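# Swing the coffee maker's lid fully open

## Task

Raise the coffee maker's lid until it is fully open, then finish with neither hand in contact with the coffee maker.

## Robot and tools

ROBOT. Two arms. left_arm stands at about (+0.039, +0.337, 0) m and carries a left hand; right_arm stands at about (+0.040, -0.339, 0) m and carries a right hand. Each hand has four fingers and a thumb. A camera stand sits behind the arms.

FRAME. Everything uses the scene frame: origin at table-top height midway between the nominal bases, +x out over the table, +y toward left_arm, +z up. Image sides do not match arm names. Each arm has a hand point 0.05 m in front of the palm and 0.15 m from the wrist face along the fingers. Its +z runs along straight fingers and +y out of the palm. +x runs across the palm away from the thumb on the right hand and toward it on the left. Straight fingertips reach 0.06 to 0.07 m past the point, 0.06 m behind it along -y. A wrist bracket on the little-finger side can strike things.

THE 28-NUMBER ROW. Every row has 28 numbers in [-1, 1], in this order: left dx, dy, dz, rx, ry, rz; left little, ring, middle, index, thumb_bend, thumb_turn, force_limit, speed; then the same fourteen for the right arm. Both arms are always included.
- dx, dy, dz, rx, ry, rz are an offset, not a pose. They count from that arm's Hand target as it was when the action or move began, along scene axes. 1.0 equals 0.6 m or 180 degrees. rx, ry, rz form one rotation vector, turning about the Hand target position. Every row counts from that same start, not from the row before it. Sending the same offset again moves the arm further. Six zeros re-request the current Hand target.
- The six hand numbers are absolute targets. For fingers and thumb_bend, +1 is straight and -1 is curled. For thumb_turn, +1 puts the thumb beside the palm and -1 puts it opposite the fingers.
- force_limit runs from -1 (about 0 N) to +1 (10 N; 15 N for the thumb motors). speed runs from near zero at -1 to full at +0.48 and above.
- No number means 'unchanged'. To leave a hand alone, repeat the eight numbers you last sent it. If you have sent none, use its hand_measured plus hand_force_limit and hand_speed.

TOOLS.
- execute_actions(actions, cameras): actions is a list of actions. Each action is a list of 1 to 15 rows, one per 1/30 s step. A shorter action repeats its last row until 15 steps pass. An empty list returns state and all camera images. cameras is a list of names, ["all"], or [].
- move(target, speed, blend, blocking, cameras): target is one row or a list of up to 15 rows. Every row's offsets count from the same starting Hand targets. The arms travel in straight lines and finish together, taking 0.5 to 10 s. speed is top speed in m/s, from 0.002 to 4.3, default 0.25, and may be one value per target. Turning is capped at twice that in rad/s. blend is in metres and rounds corners; 0 stops at each target. blocking=false returns after about 0.5 s while the move continues. Moves do not avoid obstacles. Hands lag and can overshoot, more when fast. Changed hand numbers in later rows are applied once everything has stopped at that row.
- wait(seconds): 0 to 10 s, holding the last commands.
- stop(): brakes a running move.
- zoom_image(camera, region): region is [x0, y0, x1, y1] in pixels, at most 504 by 504. It works only on the newest images.
- show_instructions(): shows reference pages.
- finished_scene(scene): scene number; ends the scene and cannot be undone.
Cameras: cam_head_left, cam_head_right, cam_high, cam_left_wrist, cam_right_wrist, all 672x504.

RESULTS. Each result gives end_effector_position (m) and end_effector_quat_wxyz in the scene frame, the Hand target, joint positions, velocities and torques, and motor temperatures. Per hand it gives hand_measured, hand_stopped_by (moving, target, force, stalled, fault), and hand_load_n (fingertip load in N, positive when the finger is pushed open). All six are in motor-number order. A move adds a 'move:' line. It ends with done, off_target, moving, held or fault, plus limits such as paced (the commanded pose was clipped) or held (steps were withheld). Arms it does not name finished within 10 mm and 2 degrees. Neither done nor off_target tells you whether the hand is touching anything. Action calls also list hand positions at some steps.

BEHAVIOUR. Orientation commands are clipped to within 40 degrees of the current orientation each step. Hands often settle 1 to 3 cm, occasionally 5 cm, short of the target, usually low, even without contact. Waiting will not close that gap. Send another action or add the missing distance. A blocked arm keeps pushing until you command it back past its hand point. Finger motors move only when their target changes by 0.002 or more. They lock on reaching it, or on reaching force_limit while closing. For gentle closing use speed -0.94 or below.

AVOID. Do not hit hard, drop things, or push things off the work area. Do not let the arms or hands press on each other, or close one hand on the other's fingers. Keep fingers from overloading. Keep paths away from an arm's own base. Avoid holding stretched or straining poses: a motor at 100 °C drops its arm for 30 s or more, and a MOTOR HOT line may warn first at 85 °C. Loose objects may occasionally be nudged. Before finishing, leave the lid fully open and move both hands clear of the coffee maker.

Each tool is called after "Call:" as a command line: name --argument value for each argument, lists and objects as JSON in quotes; but a table of rows of numbers goes row by row, as --pt "numbers of a row", without its own name.

Reference images:

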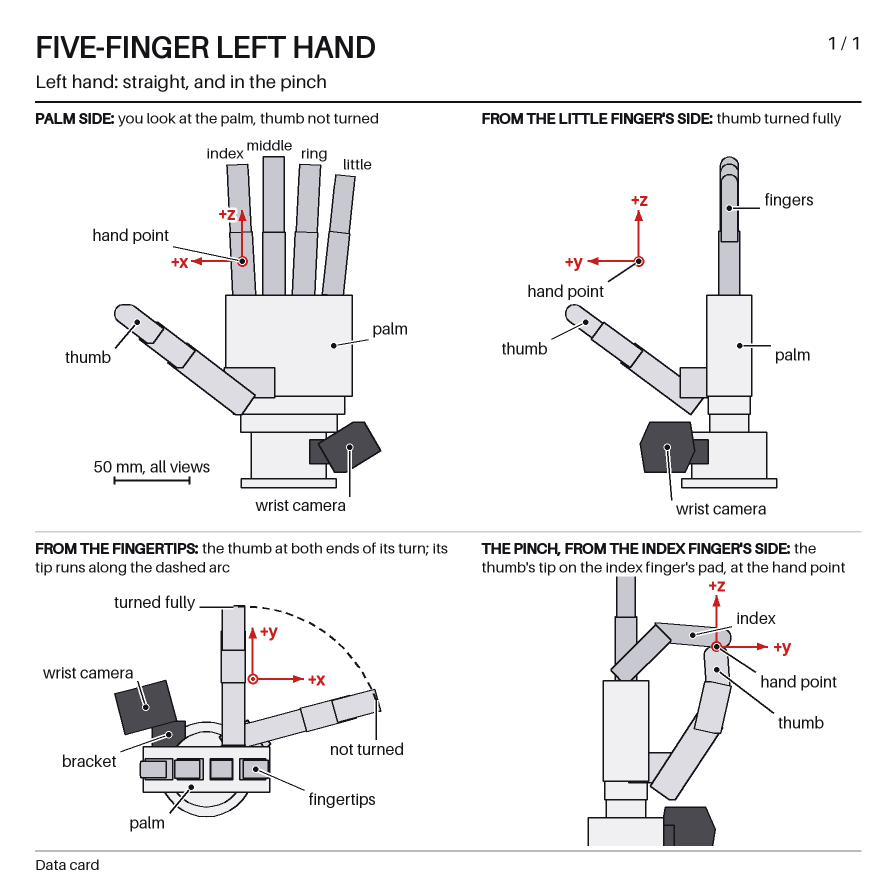

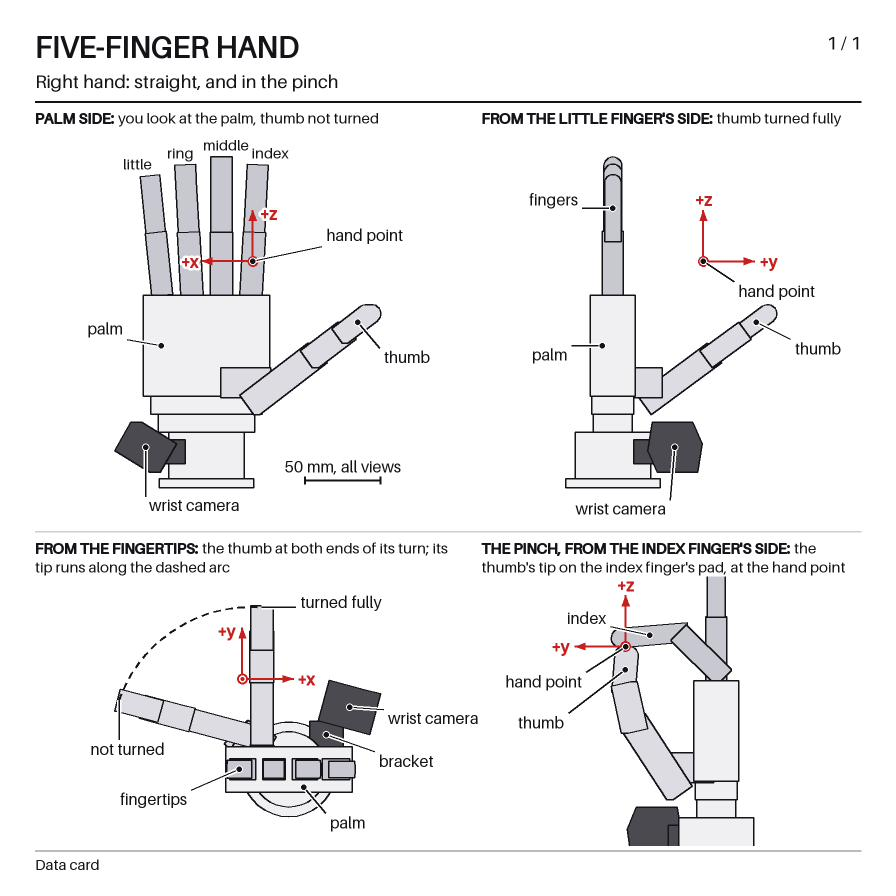

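## Session

Call:
execute_actions --actions '[]'

Scene clock: 0.00 s.
left_arm: end_effector_position=(+0.2298, +0.5595, +0.1350) hand_measured=(+1.000, +1.000, +1.000, +1.000, +1.000, +1.000) hand_load_n=(+0.0, +0.0, +0.0, +0.0, +0.0, +0.0) hand_stopped_by=(target, target, target, target, target, target) hand_force_limit=0.00 hand_speed=-0.80 end_effector_quat_wxyz=(+0.008, +0.751, +0.660, +0.016) | right_arm: end_effector_position=(+0.6589, -0.3889, +0.3051) hand_measured=(+1.000, +1.000, +1.000, +1.000, +1.000, +1.000) hand_load_n=(+0.0, +0.0, +0.0, +0.0, +0.0, +0.0) hand_stopped_by=(target, target, target, target, target, target) hand_force_limit=0.00 hand_speed=-0.80 end_effector_quat_wxyz=(-0.422, +0.421, -0.495, +0.632)
Joint positions: left_arm=[1.001 0.947 0.744 -1.342 0.025 -1.988] | right_arm=[-0.046 1.374 0.855 0.678 0.234 -0.153]
Joint velocities: within noise
Joint torques (N m): no reading
Motor temperatures (°C): left_arm=[27 26 22 20 22 19] | right_arm=[29 27 22 23 23 21]
Heat: left arm: hottest waist 27 °C; right arm: hottest waist 29 °C.
Hand target: left_arm +0.2337, +0.5660, +0.1445; +0.005, +0.751, +0.660, +0.027 | right_arm +0.6643, -0.3891, +0.3249; -0.431, +0.410, -0.487, +0.640

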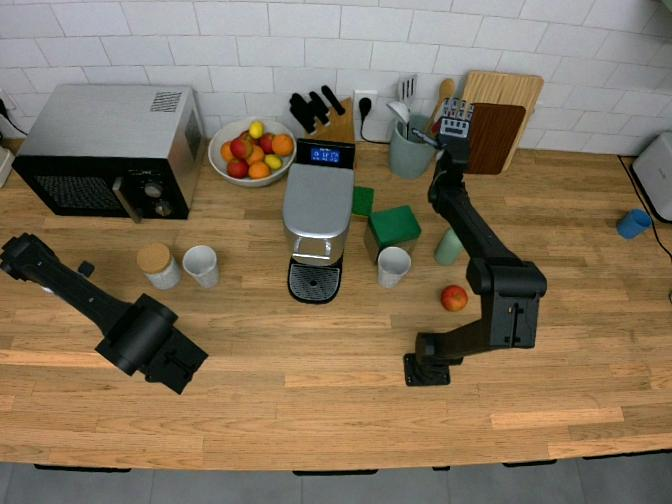

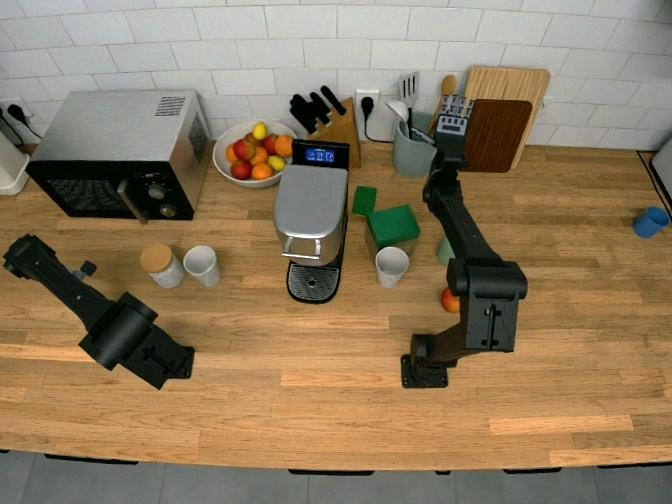

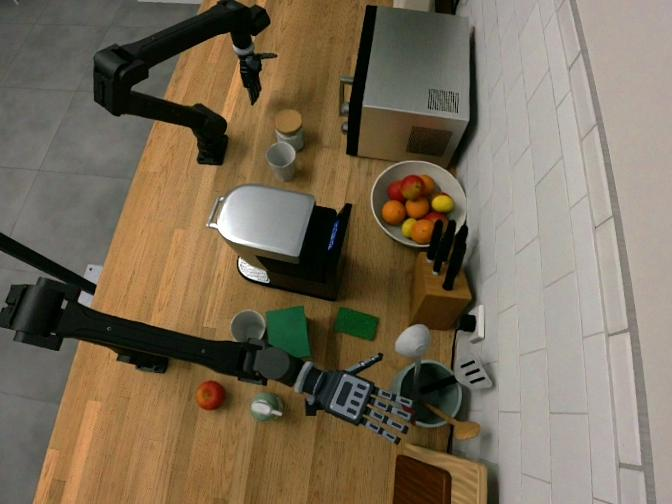

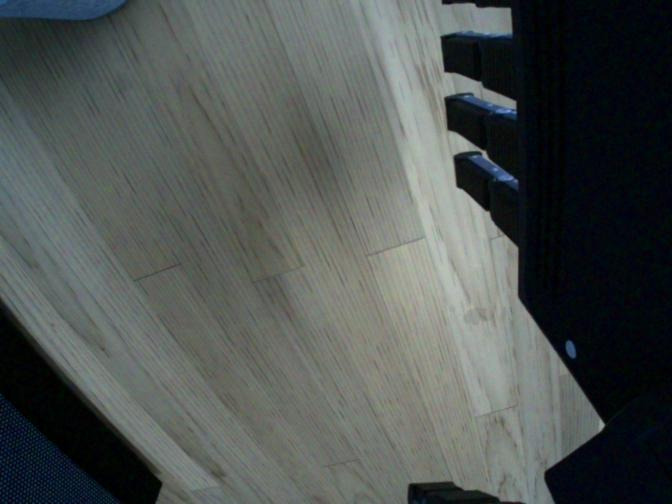

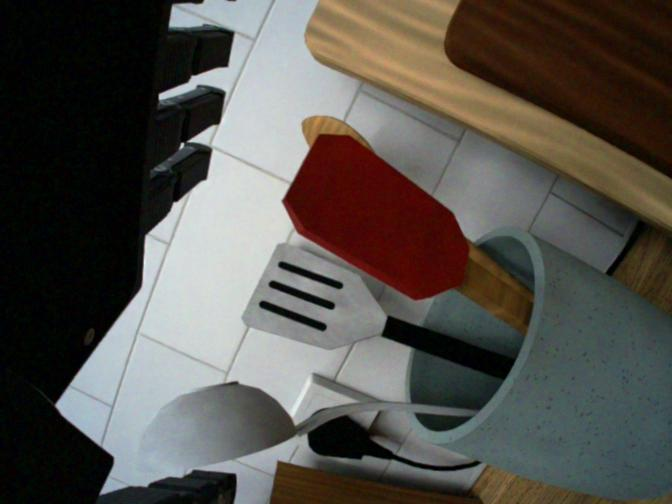

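Call:
zoom_image --camera "cam_head_left" --region '[240, 120, 440, 320]'

Call:
zoom_image --camera "cam_head_right" --region '[240, 120, 440, 320]'

Call:
zoom_image --camera "cam_high" --region '[180, 150, 380, 350]'

Scaled by 2.520 from the camera's 672x504 image, which has a finer 960x720 frame.

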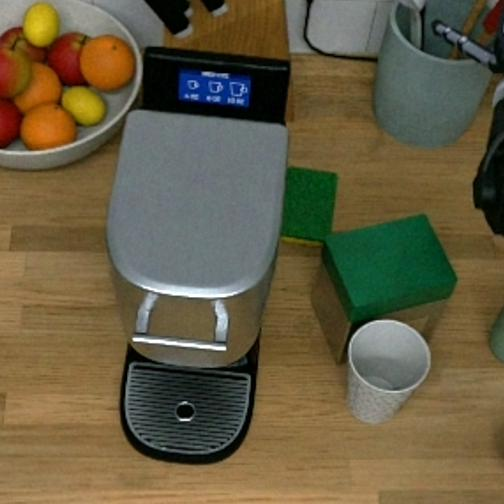

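Scaled by 2.520 from the camera's 672x504 image, which has a finer 960x720 frame.

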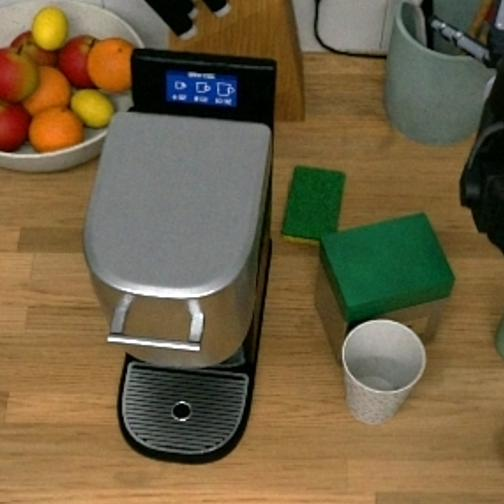

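Scaled by 2.520 from the camera's 672x504 image, which has a finer 960x720 frame.

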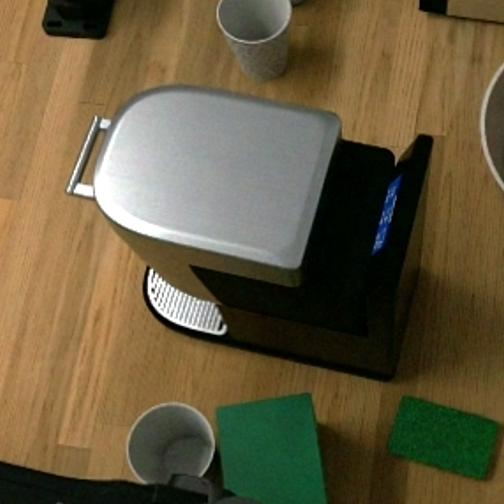

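Call:
zoom_image --camera "cam_head_left" --region '[0, 220, 260, 420]'

Call:
zoom_image --camera "cam_head_right" --region '[0, 220, 260, 420]'

Call:
zoom_image --camera "cam_head_left" --region '[380, 80, 580, 400]'

Call:
zoom_image --camera "cam_head_right" --region '[380, 80, 580, 400]'

Call:
zoom_image --camera "cam_high" --region '[0, 0, 320, 240]'

Call:
zoom_image --camera "cam_high" --region '[0, 200, 400, 504]'

Scaled by 1.938 from the camera's 672x504 image, which has a finer 960x720 frame.

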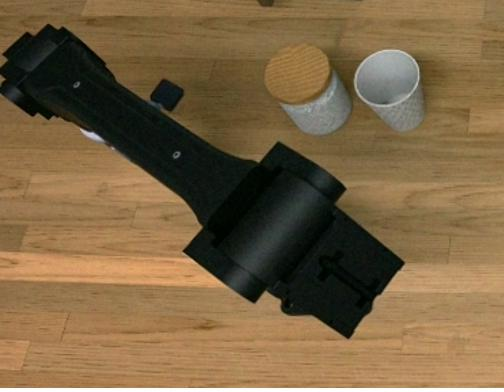

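Scaled by 1.938 from the camera's 672x504 image, which has a finer 960x720 frame.

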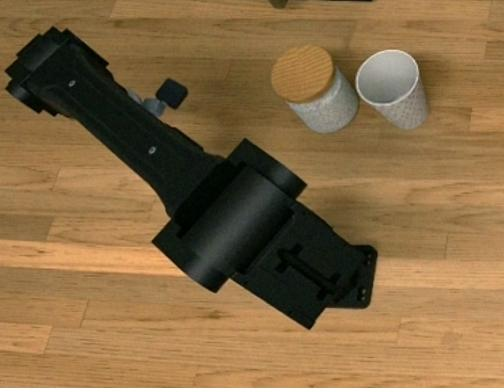

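Scaled by 1.575 from the camera's 672x504 image, which has a finer 960x720 frame.

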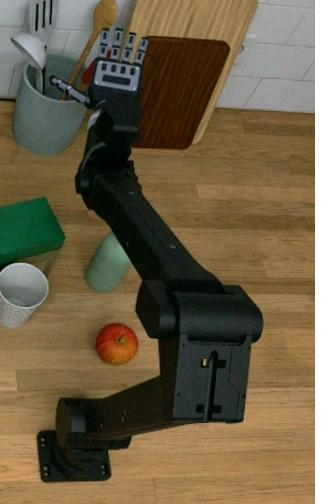

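Scaled by 1.575 from the camera's 672x504 image, which has a finer 960x720 frame.

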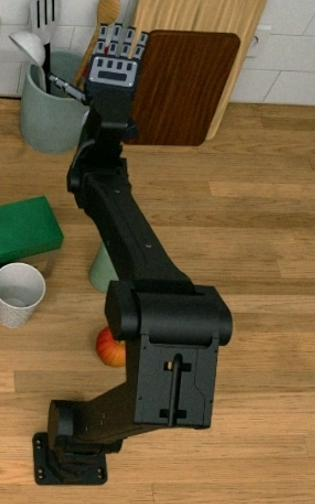

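Scaled by 1.575 from the camera's 672x504 image, which has a finer 960x720 frame.

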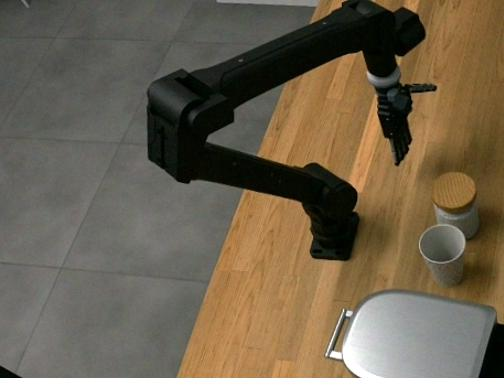

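Scaled by 1.260 from the camera's 672x504 image, which has a finer 960x720 frame.

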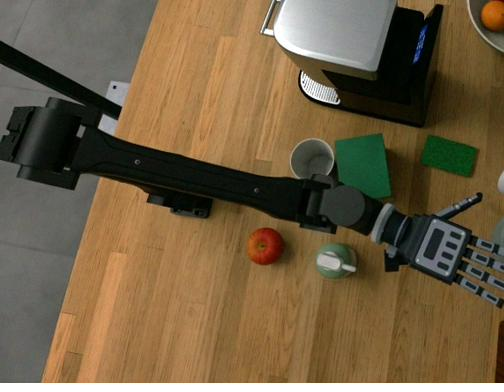

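Call:
move --target '[0,0,0,0,0,0,1,1,1,1,1,1,0,-0.8,-0.44,0.148,0.125,0,0,0,1,1,1,1,1,1,0,-0.8]' --cameras '["all"]'

Scene clock: 4.57 s.
left_arm: end_effector_position=(+0.2298, +0.5595, +0.1350) hand_measured=(+1.000, +1.000, +1.000, +1.000, +1.000, +1.000) hand_load_n=(+0.0, -0.5, +0.0, +0.0, +0.0, +0.0) hand_stopped_by=(target, target, target, target, target, target) hand_force_limit=0.00 hand_speed=-0.80 end_effector_quat_wxyz=(+0.008, +0.751, +0.660, +0.016) | right_arm: end_effector_position=(+0.4013, -0.3045, +0.4057) hand_measured=(+1.000, +1.000, +1.000, +1.000, +1.000, +1.000) hand_load_n=(+0.0, +0.0, +0.0, +0.0, +0.0, -0.5) hand_stopped_by=(target, target, target, target, target, target) hand_force_limit=0.00 hand_speed=-0.80 end_effector_quat_wxyz=(-0.435, +0.399, -0.491, +0.641)
Joint positions: left_arm=[1.001 0.947 0.744 -1.342 0.025 -1.988] | right_arm=[0.402 0.502 0.599 0.163 0.684 -0.253]
Joint torques (N m): left_arm=[1.79 -4.07 8.75 0.13 -0.07 0.08] | right_arm=[2.73 3.14 9.92 1.26 0.08 -0.14]
Heat: left arm: hottest waist 27 °C; right arm: hottest waist 28 °C.
Hand target: left_arm +0.2337, +0.5660, +0.1445; +0.005, +0.751, +0.660, +0.027 | right_arm +0.4003, -0.3003, +0.4001; -0.431, +0.410, -0.487, +0.640
Off the commanded pose: left_arm 0.012 m, 1 deg | right_arm 0.007 m, 1 deg.
move: off_target (left_arm)

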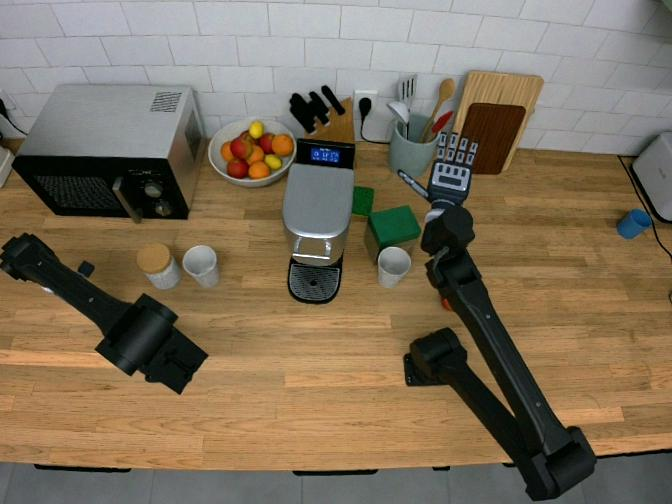

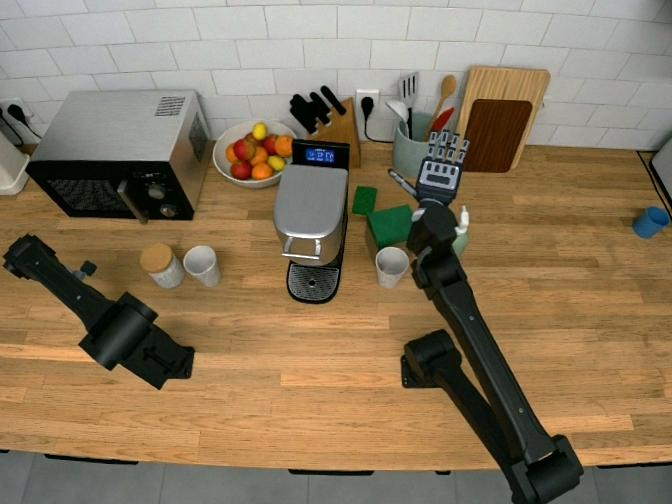

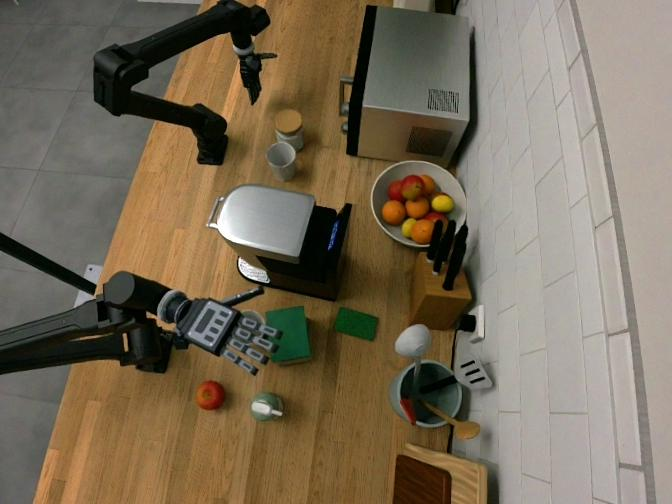

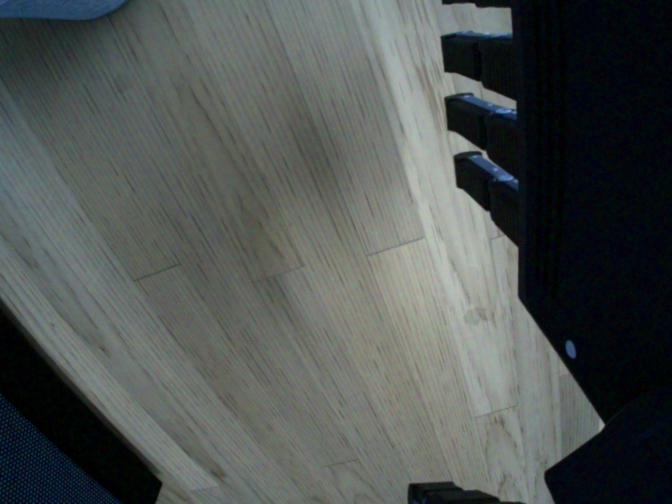

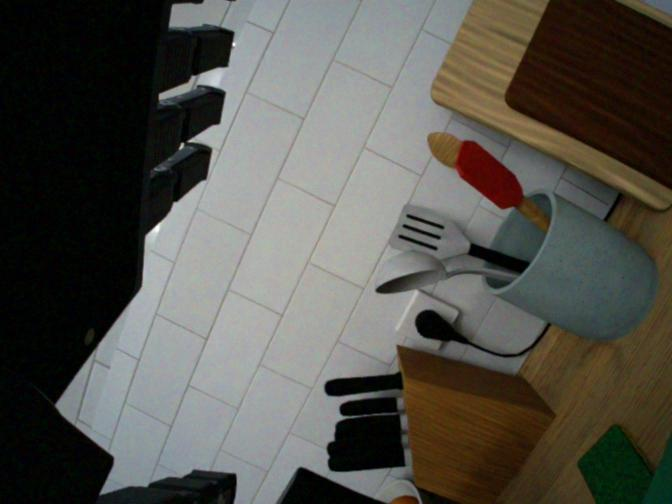

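Call:
zoom_image --camera "cam_head_left" --region '[390, 120, 510, 220]'

Call:
zoom_image --camera "cam_head_right" --region '[380, 120, 500, 220]'

Call:
zoom_image --camera "cam_high" --region '[160, 270, 300, 390]'

Scaled by 4.200 from the camera's 672x504 image, which has a finer 960x720 frame.

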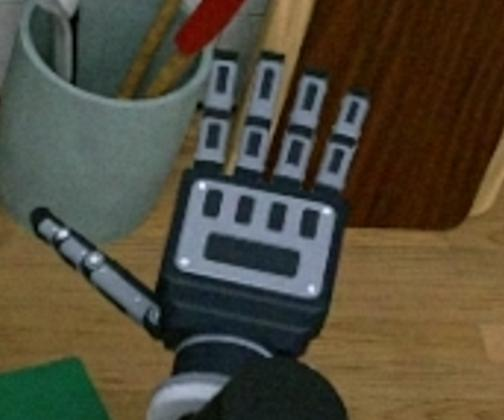

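Scaled by 4.200 from the camera's 672x504 image, which has a finer 960x720 frame.

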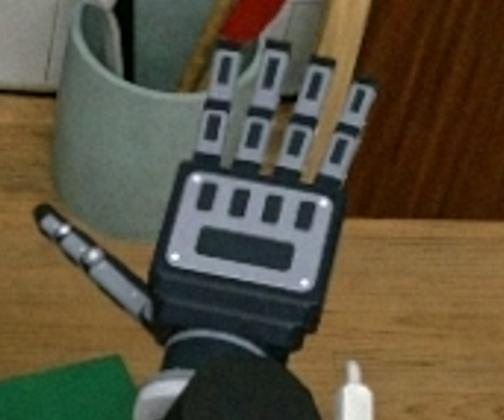

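Scaled by 3.600 from the camera's 672x504 image, which has a finer 960x720 frame.

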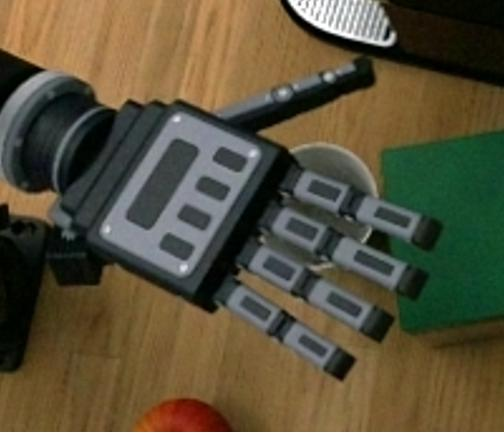

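Call:
move --target '[0,0,0,0,0,0,1,1,1,1,1,1,0,-0.8,-0.133,0.167,0.117,-0.0144,0.5673,0.14,1,1,1,1,1,1,0,-0.8]' --cameras '["all"]'

Scene clock: 14.20 s.
left_arm: end_effector_position=(+0.2298, +0.5595, +0.1350) hand_measured=(+1.000, +1.000, +1.000, +1.000, +1.000, +1.000) hand_load_n=(+0.0, +0.0, +0.0, +0.0, +0.0, +0.0) hand_stopped_by=(target, target, target, target, target, target) hand_force_limit=0.00 hand_speed=-0.80 end_effector_quat_wxyz=(+0.008, +0.751, +0.660, +0.016) | right_arm: end_effector_position=(+0.3197, -0.1945, +0.4434) hand_measured=(+1.000, +1.000, +1.000, +1.000, +1.000, +1.000) hand_load_n=(+0.0, +0.0, +0.0, -0.5, +0.0, +0.0) hand_stopped_by=(target, target, target, target, target, target) hand_force_limit=0.00 hand_speed=-0.80 end_effector_quat_wxyz=(-0.199, +0.817, -0.527, +0.119)
Joint positions: left_arm=[1.001 0.947 0.744 -1.342 0.025 -1.988] | right_arm=[0.358 1.144 1.714 -1.675 -0.043 -0.052]
Joint torques (N m): left_arm=[1.73 -4.13 8.75 0.13 -0.07 0.08] | right_arm=[0.09 -4.19 13.56 0.59 -0.04 -0.08]
Heat: left arm: hottest waist 27 °C; right arm: hottest waist 28 °C.
Hand target: left_arm +0.2337, +0.5660, +0.1445; +0.005, +0.751, +0.660, +0.027 | right_arm +0.3206, -0.2001, +0.4702; +0.000, +0.843, -0.538, +0.000
Off the commanded pose: left_arm 0.012 m, 1 deg | right_arm 0.027 m, 27 deg.
joint sent to its limit (right arm) — joint 4 (wrist pitch), lower limit. The joint targets are off in orientation, not in position.
move: off_target (left_arm, right_arm)

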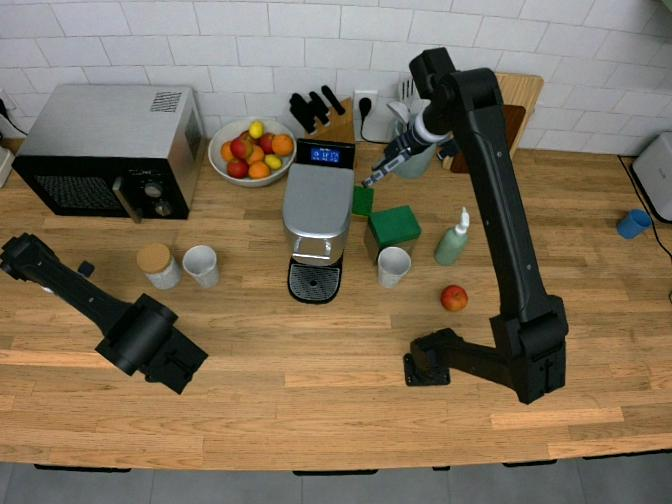

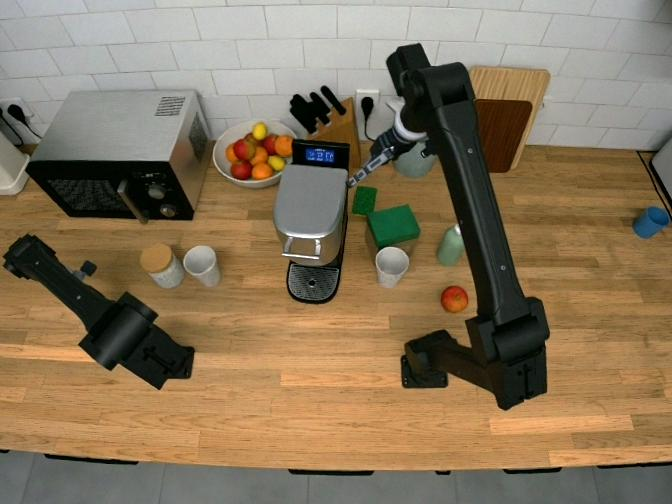

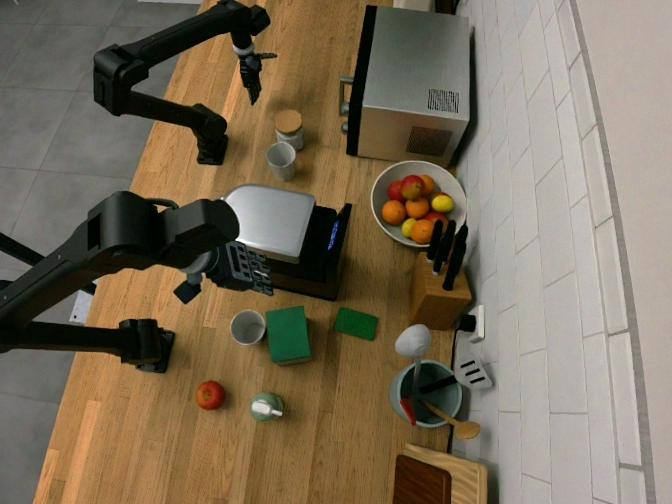

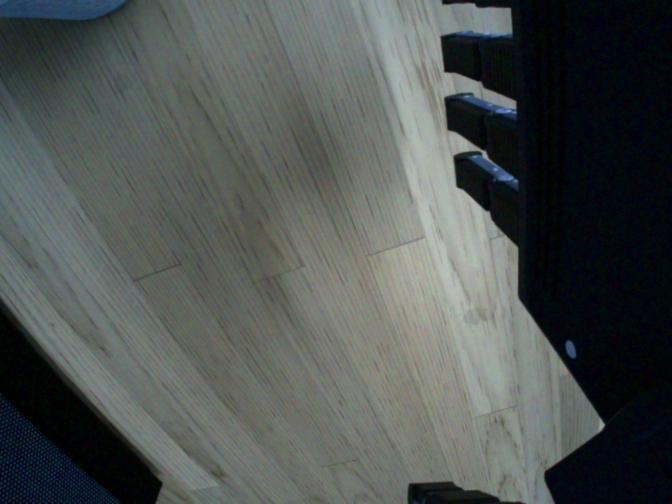

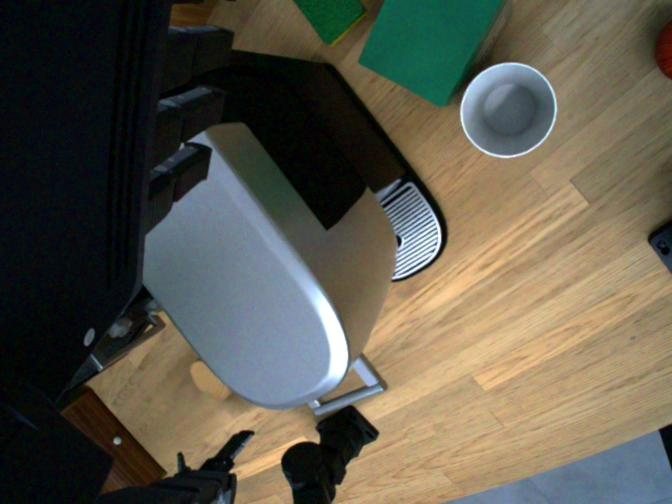

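Call:
move --target '[0,0,0,0,0,0,1,1,1,1,1,1,0,-0.8,-0.118,0.1335,-0.034,0.1707,-0.4703,-0.0432,1,1,1,1,1,1,0,-0.8]' --cameras '["all"]'

Scene clock: 19.83 s.
left_arm: end_effector_position=(+0.2298, +0.5595, +0.1350) hand_measured=(+1.000, +1.000, +1.000, +1.000, +1.000, +1.000) hand_load_n=(+0.0, +0.0, +0.0, +0.0, +0.0, +0.0) hand_stopped_by=(target, target, target, target, target, target) hand_force_limit=0.00 hand_speed=-0.80 end_effector_quat_wxyz=(+0.008, +0.751, +0.660, +0.016) | right_arm: end_effector_position=(+0.2531, -0.1215, +0.4502) hand_measured=(+1.000, +1.000, +1.000, +1.000, +1.000, +1.000) hand_load_n=(+0.0, +0.0, +0.0, +0.0, +0.0, -0.5) hand_stopped_by=(target, target, target, target, target, target) hand_force_limit=0.00 hand_speed=-0.80 end_effector_quat_wxyz=(+0.555, -0.561, +0.436, -0.433)
Joint positions: left_arm=[1.001 0.947 0.744 -1.342 0.025 -1.988] | right_arm=[1.335 0.482 0.879 -0.417 1.093 0.016]
Joint torques (N m): left_arm=[1.73 -4.13 8.75 0.13 -0.07 0.08] | right_arm=[2.61 3.9 8.98 2.07 0.22 -0.1]
Heat: left arm: hottest waist 27 °C; right arm: hottest waist 28 °C.
Hand target: left_arm +0.2337, +0.5660, +0.1445; +0.005, +0.751, +0.660, +0.027 | right_arm +0.2498, -0.1200, +0.4498; +0.560, -0.561, +0.431, -0.431
Off the commanded pose: left_arm 0.012 m, 1 deg | right_arm 0.004 m, 1 deg.
move: off_target (left_arm)

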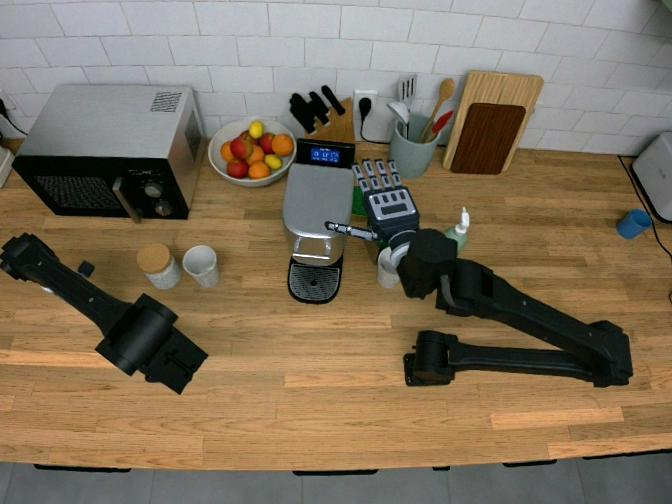

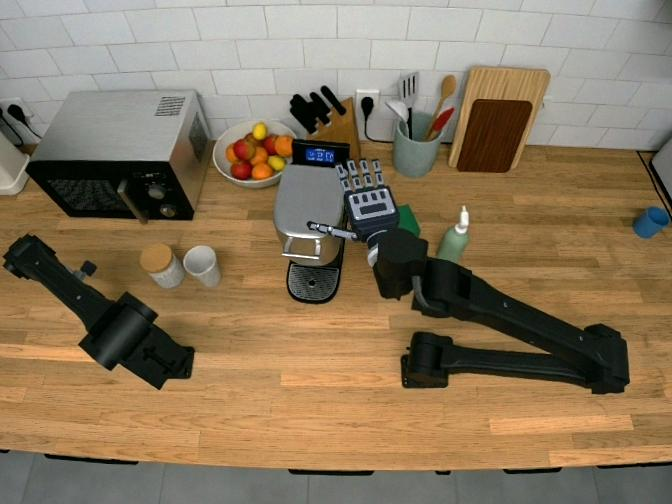

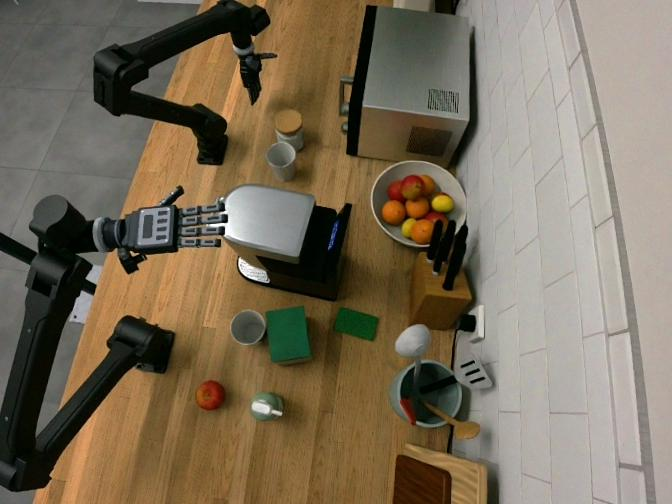

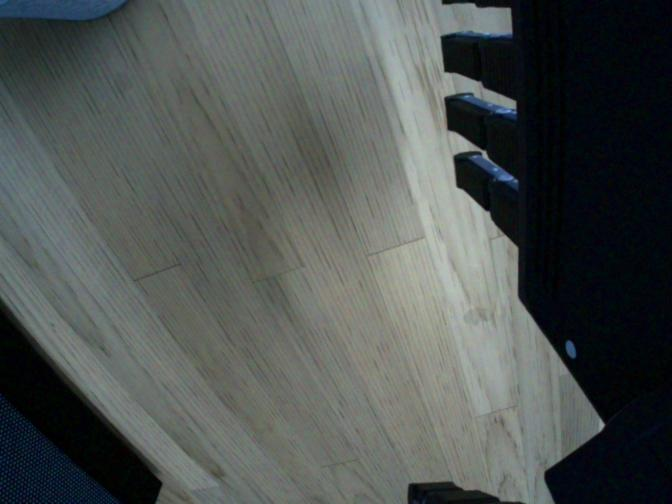

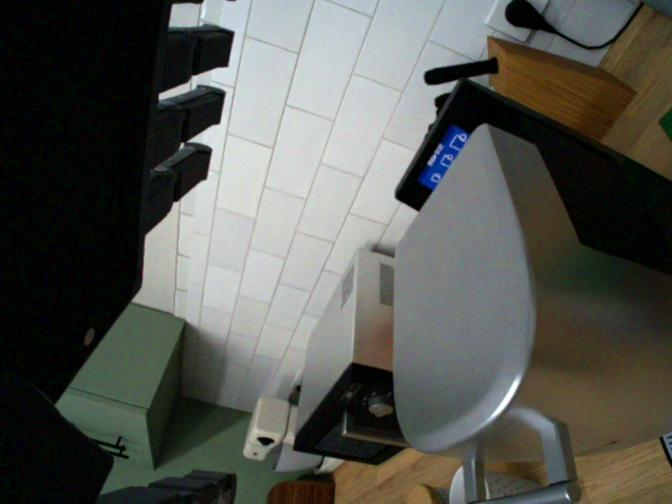

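Call:
zoom_image --camera "cam_head_left" --region '[280, 140, 440, 300]'

Call:
zoom_image --camera "cam_head_right" --region '[260, 140, 420, 300]'

Call:
zoom_image --camera "cam_high" --region '[100, 150, 260, 310]'

Scaled by 3.150 from the camera's 672x504 image, which has a finer 960x720 frame.

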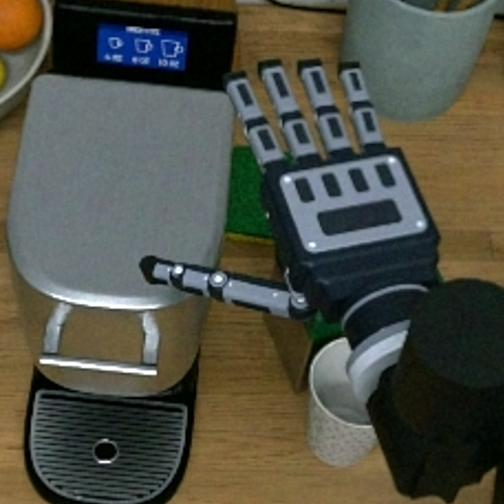

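Scaled by 3.150 from the camera's 672x504 image, which has a finer 960x720 frame.

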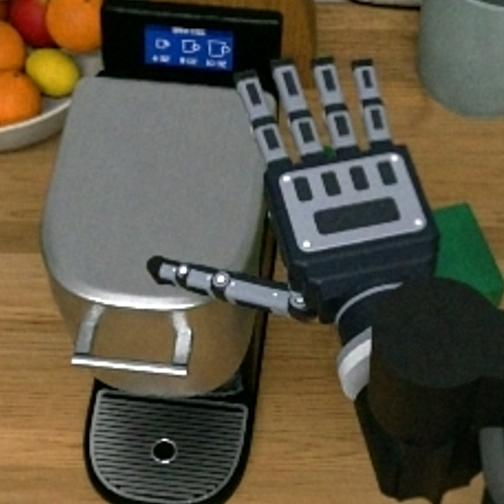

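Scaled by 3.150 from the camera's 672x504 image, which has a finer 960x720 frame.

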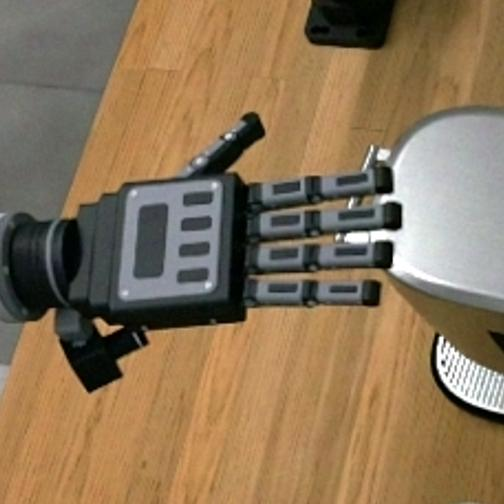

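Call:
move --target '[0,0,0,0,0,0,1,1,1,1,1,1,0,-0.8,-0.2997,0.2,0,0.4377,0.2517,0.1308,1,1,1,1,0,-1,0,0]' --cameras '["all"]'

Scene clock: 26.23 s.
left_arm: end_effector_position=(+0.2298, +0.5595, +0.1350) hand_measured=(+1.000, +1.000, +1.000, +1.000, +1.000, +1.000) hand_load_n=(+0.0, +0.5, +0.0, +0.0, +0.0, +0.0) hand_stopped_by=(target, target, target, target, target, target) hand_force_limit=0.00 hand_speed=-0.80 end_effector_quat_wxyz=(+0.008, +0.751, +0.660, +0.016) | right_arm: end_effector_position=(+0.0755, -0.0028, +0.4536) hand_measured=(+1.000, +1.000, +1.000, +1.000, +0.000, -1.000) hand_load_n=(+0.0, +0.0, +0.0, -0.5, +0.0, +0.0) hand_stopped_by=(target, target, target, target, target, target) hand_force_limit=0.00 hand_speed=0.00 end_effector_quat_wxyz=(+0.656, -0.268, +0.654, +0.265)
Joint positions: left_arm=[1.001 0.947 0.744 -1.342 0.025 -1.988] | right_arm=[1.937 0.479 0.63 -0.148 1.169 1.563]
Joint torques (N m): left_arm=[1.73 -4.13 8.75 0.13 -0.07 0.08] | right_arm=[2.78 4.48 9.4 2.24 0.19 0.08]
Motor temperatures (°C): left_arm=[27 25 25 20 22 19] | right_arm=[28 27 27 23 22 20]
Heat: left arm: hottest waist 27 °C; right arm: hottest waist 28 °C.
Hand target: left_arm +0.2337, +0.5660, +0.1445; +0.005, +0.751, +0.660, +0.027 | right_arm +0.0700, +0.0000, +0.4497; +0.654, -0.271, +0.653, +0.271
Off the commanded pose: left_arm 0.012 m, 1 deg | right_arm 0.007 m, 1 deg.
move: off_target (left_arm)

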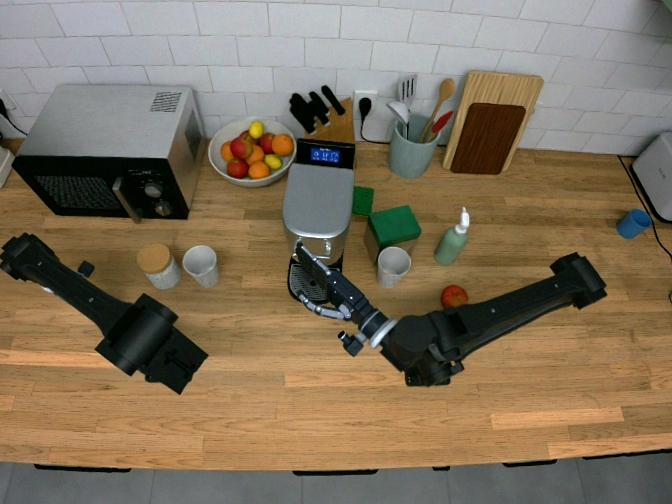

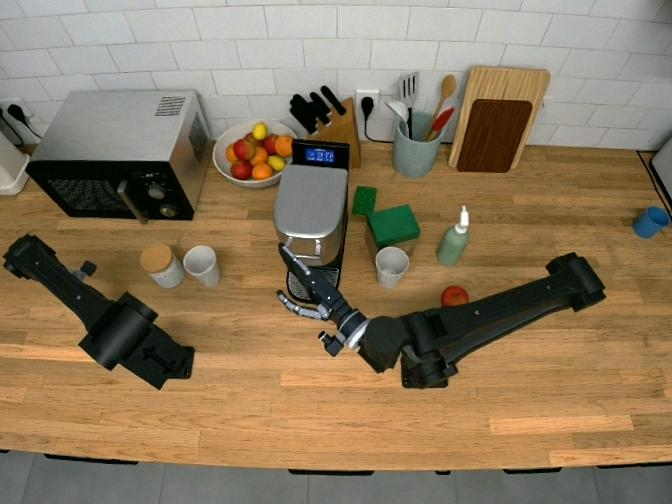

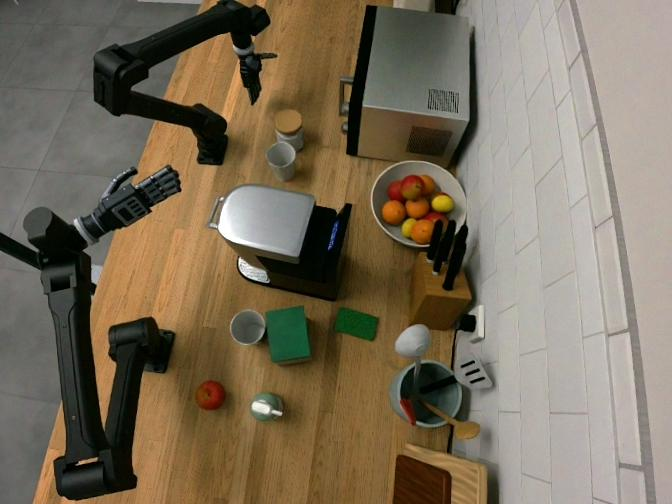

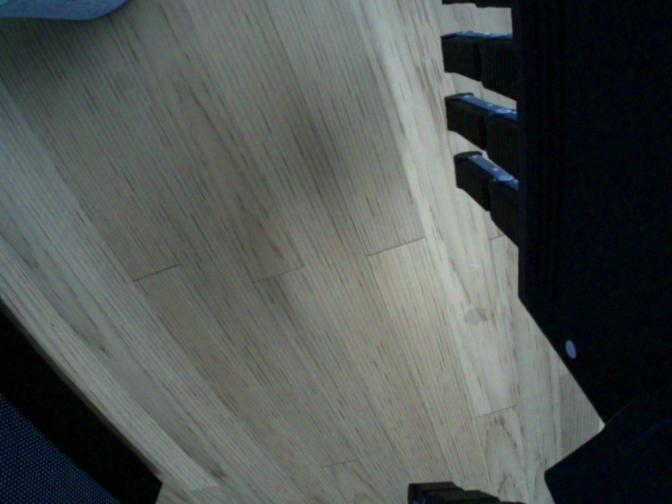

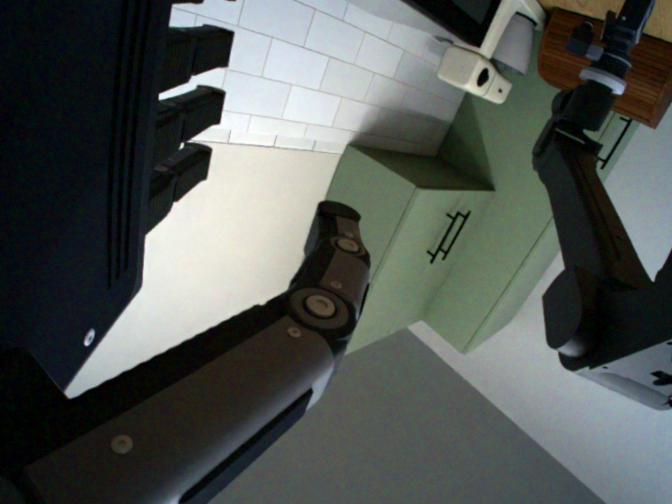

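Call:
zoom_image --camera "cam_head_left" --region '[260, 200, 400, 340]'

Call:
zoom_image --camera "cam_head_right" --region '[240, 200, 380, 340]'

Call:
zoom_image --camera "cam_high" --region '[80, 140, 260, 300]'

Scaled by 3.600 from the camera's 672x504 image, which has a finer 960x720 frame.

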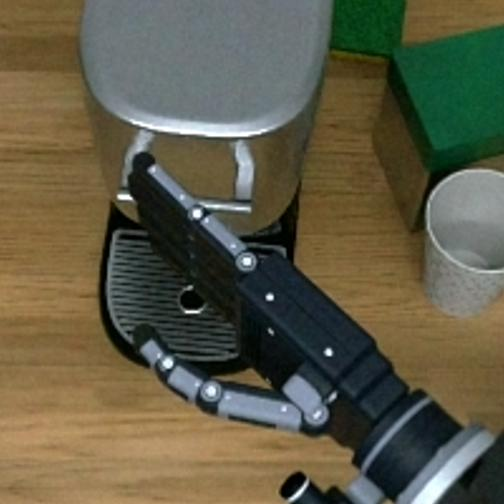

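Scaled by 3.600 from the camera's 672x504 image, which has a finer 960x720 frame.

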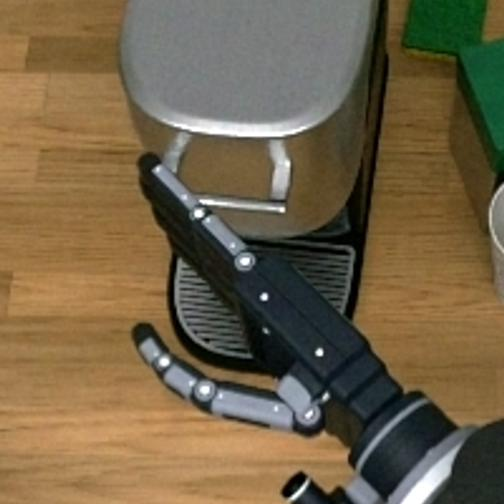

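Scaled by 2.800 from the camera's 672x504 image, which has a finer 960x720 frame.

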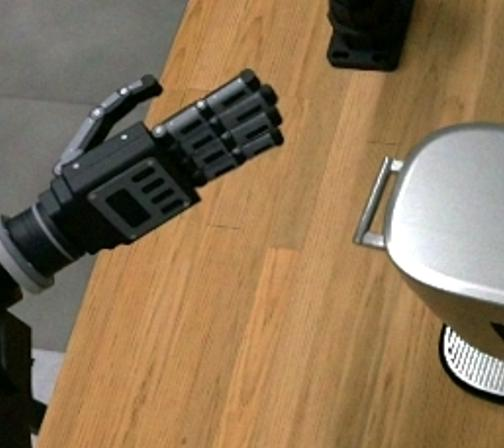

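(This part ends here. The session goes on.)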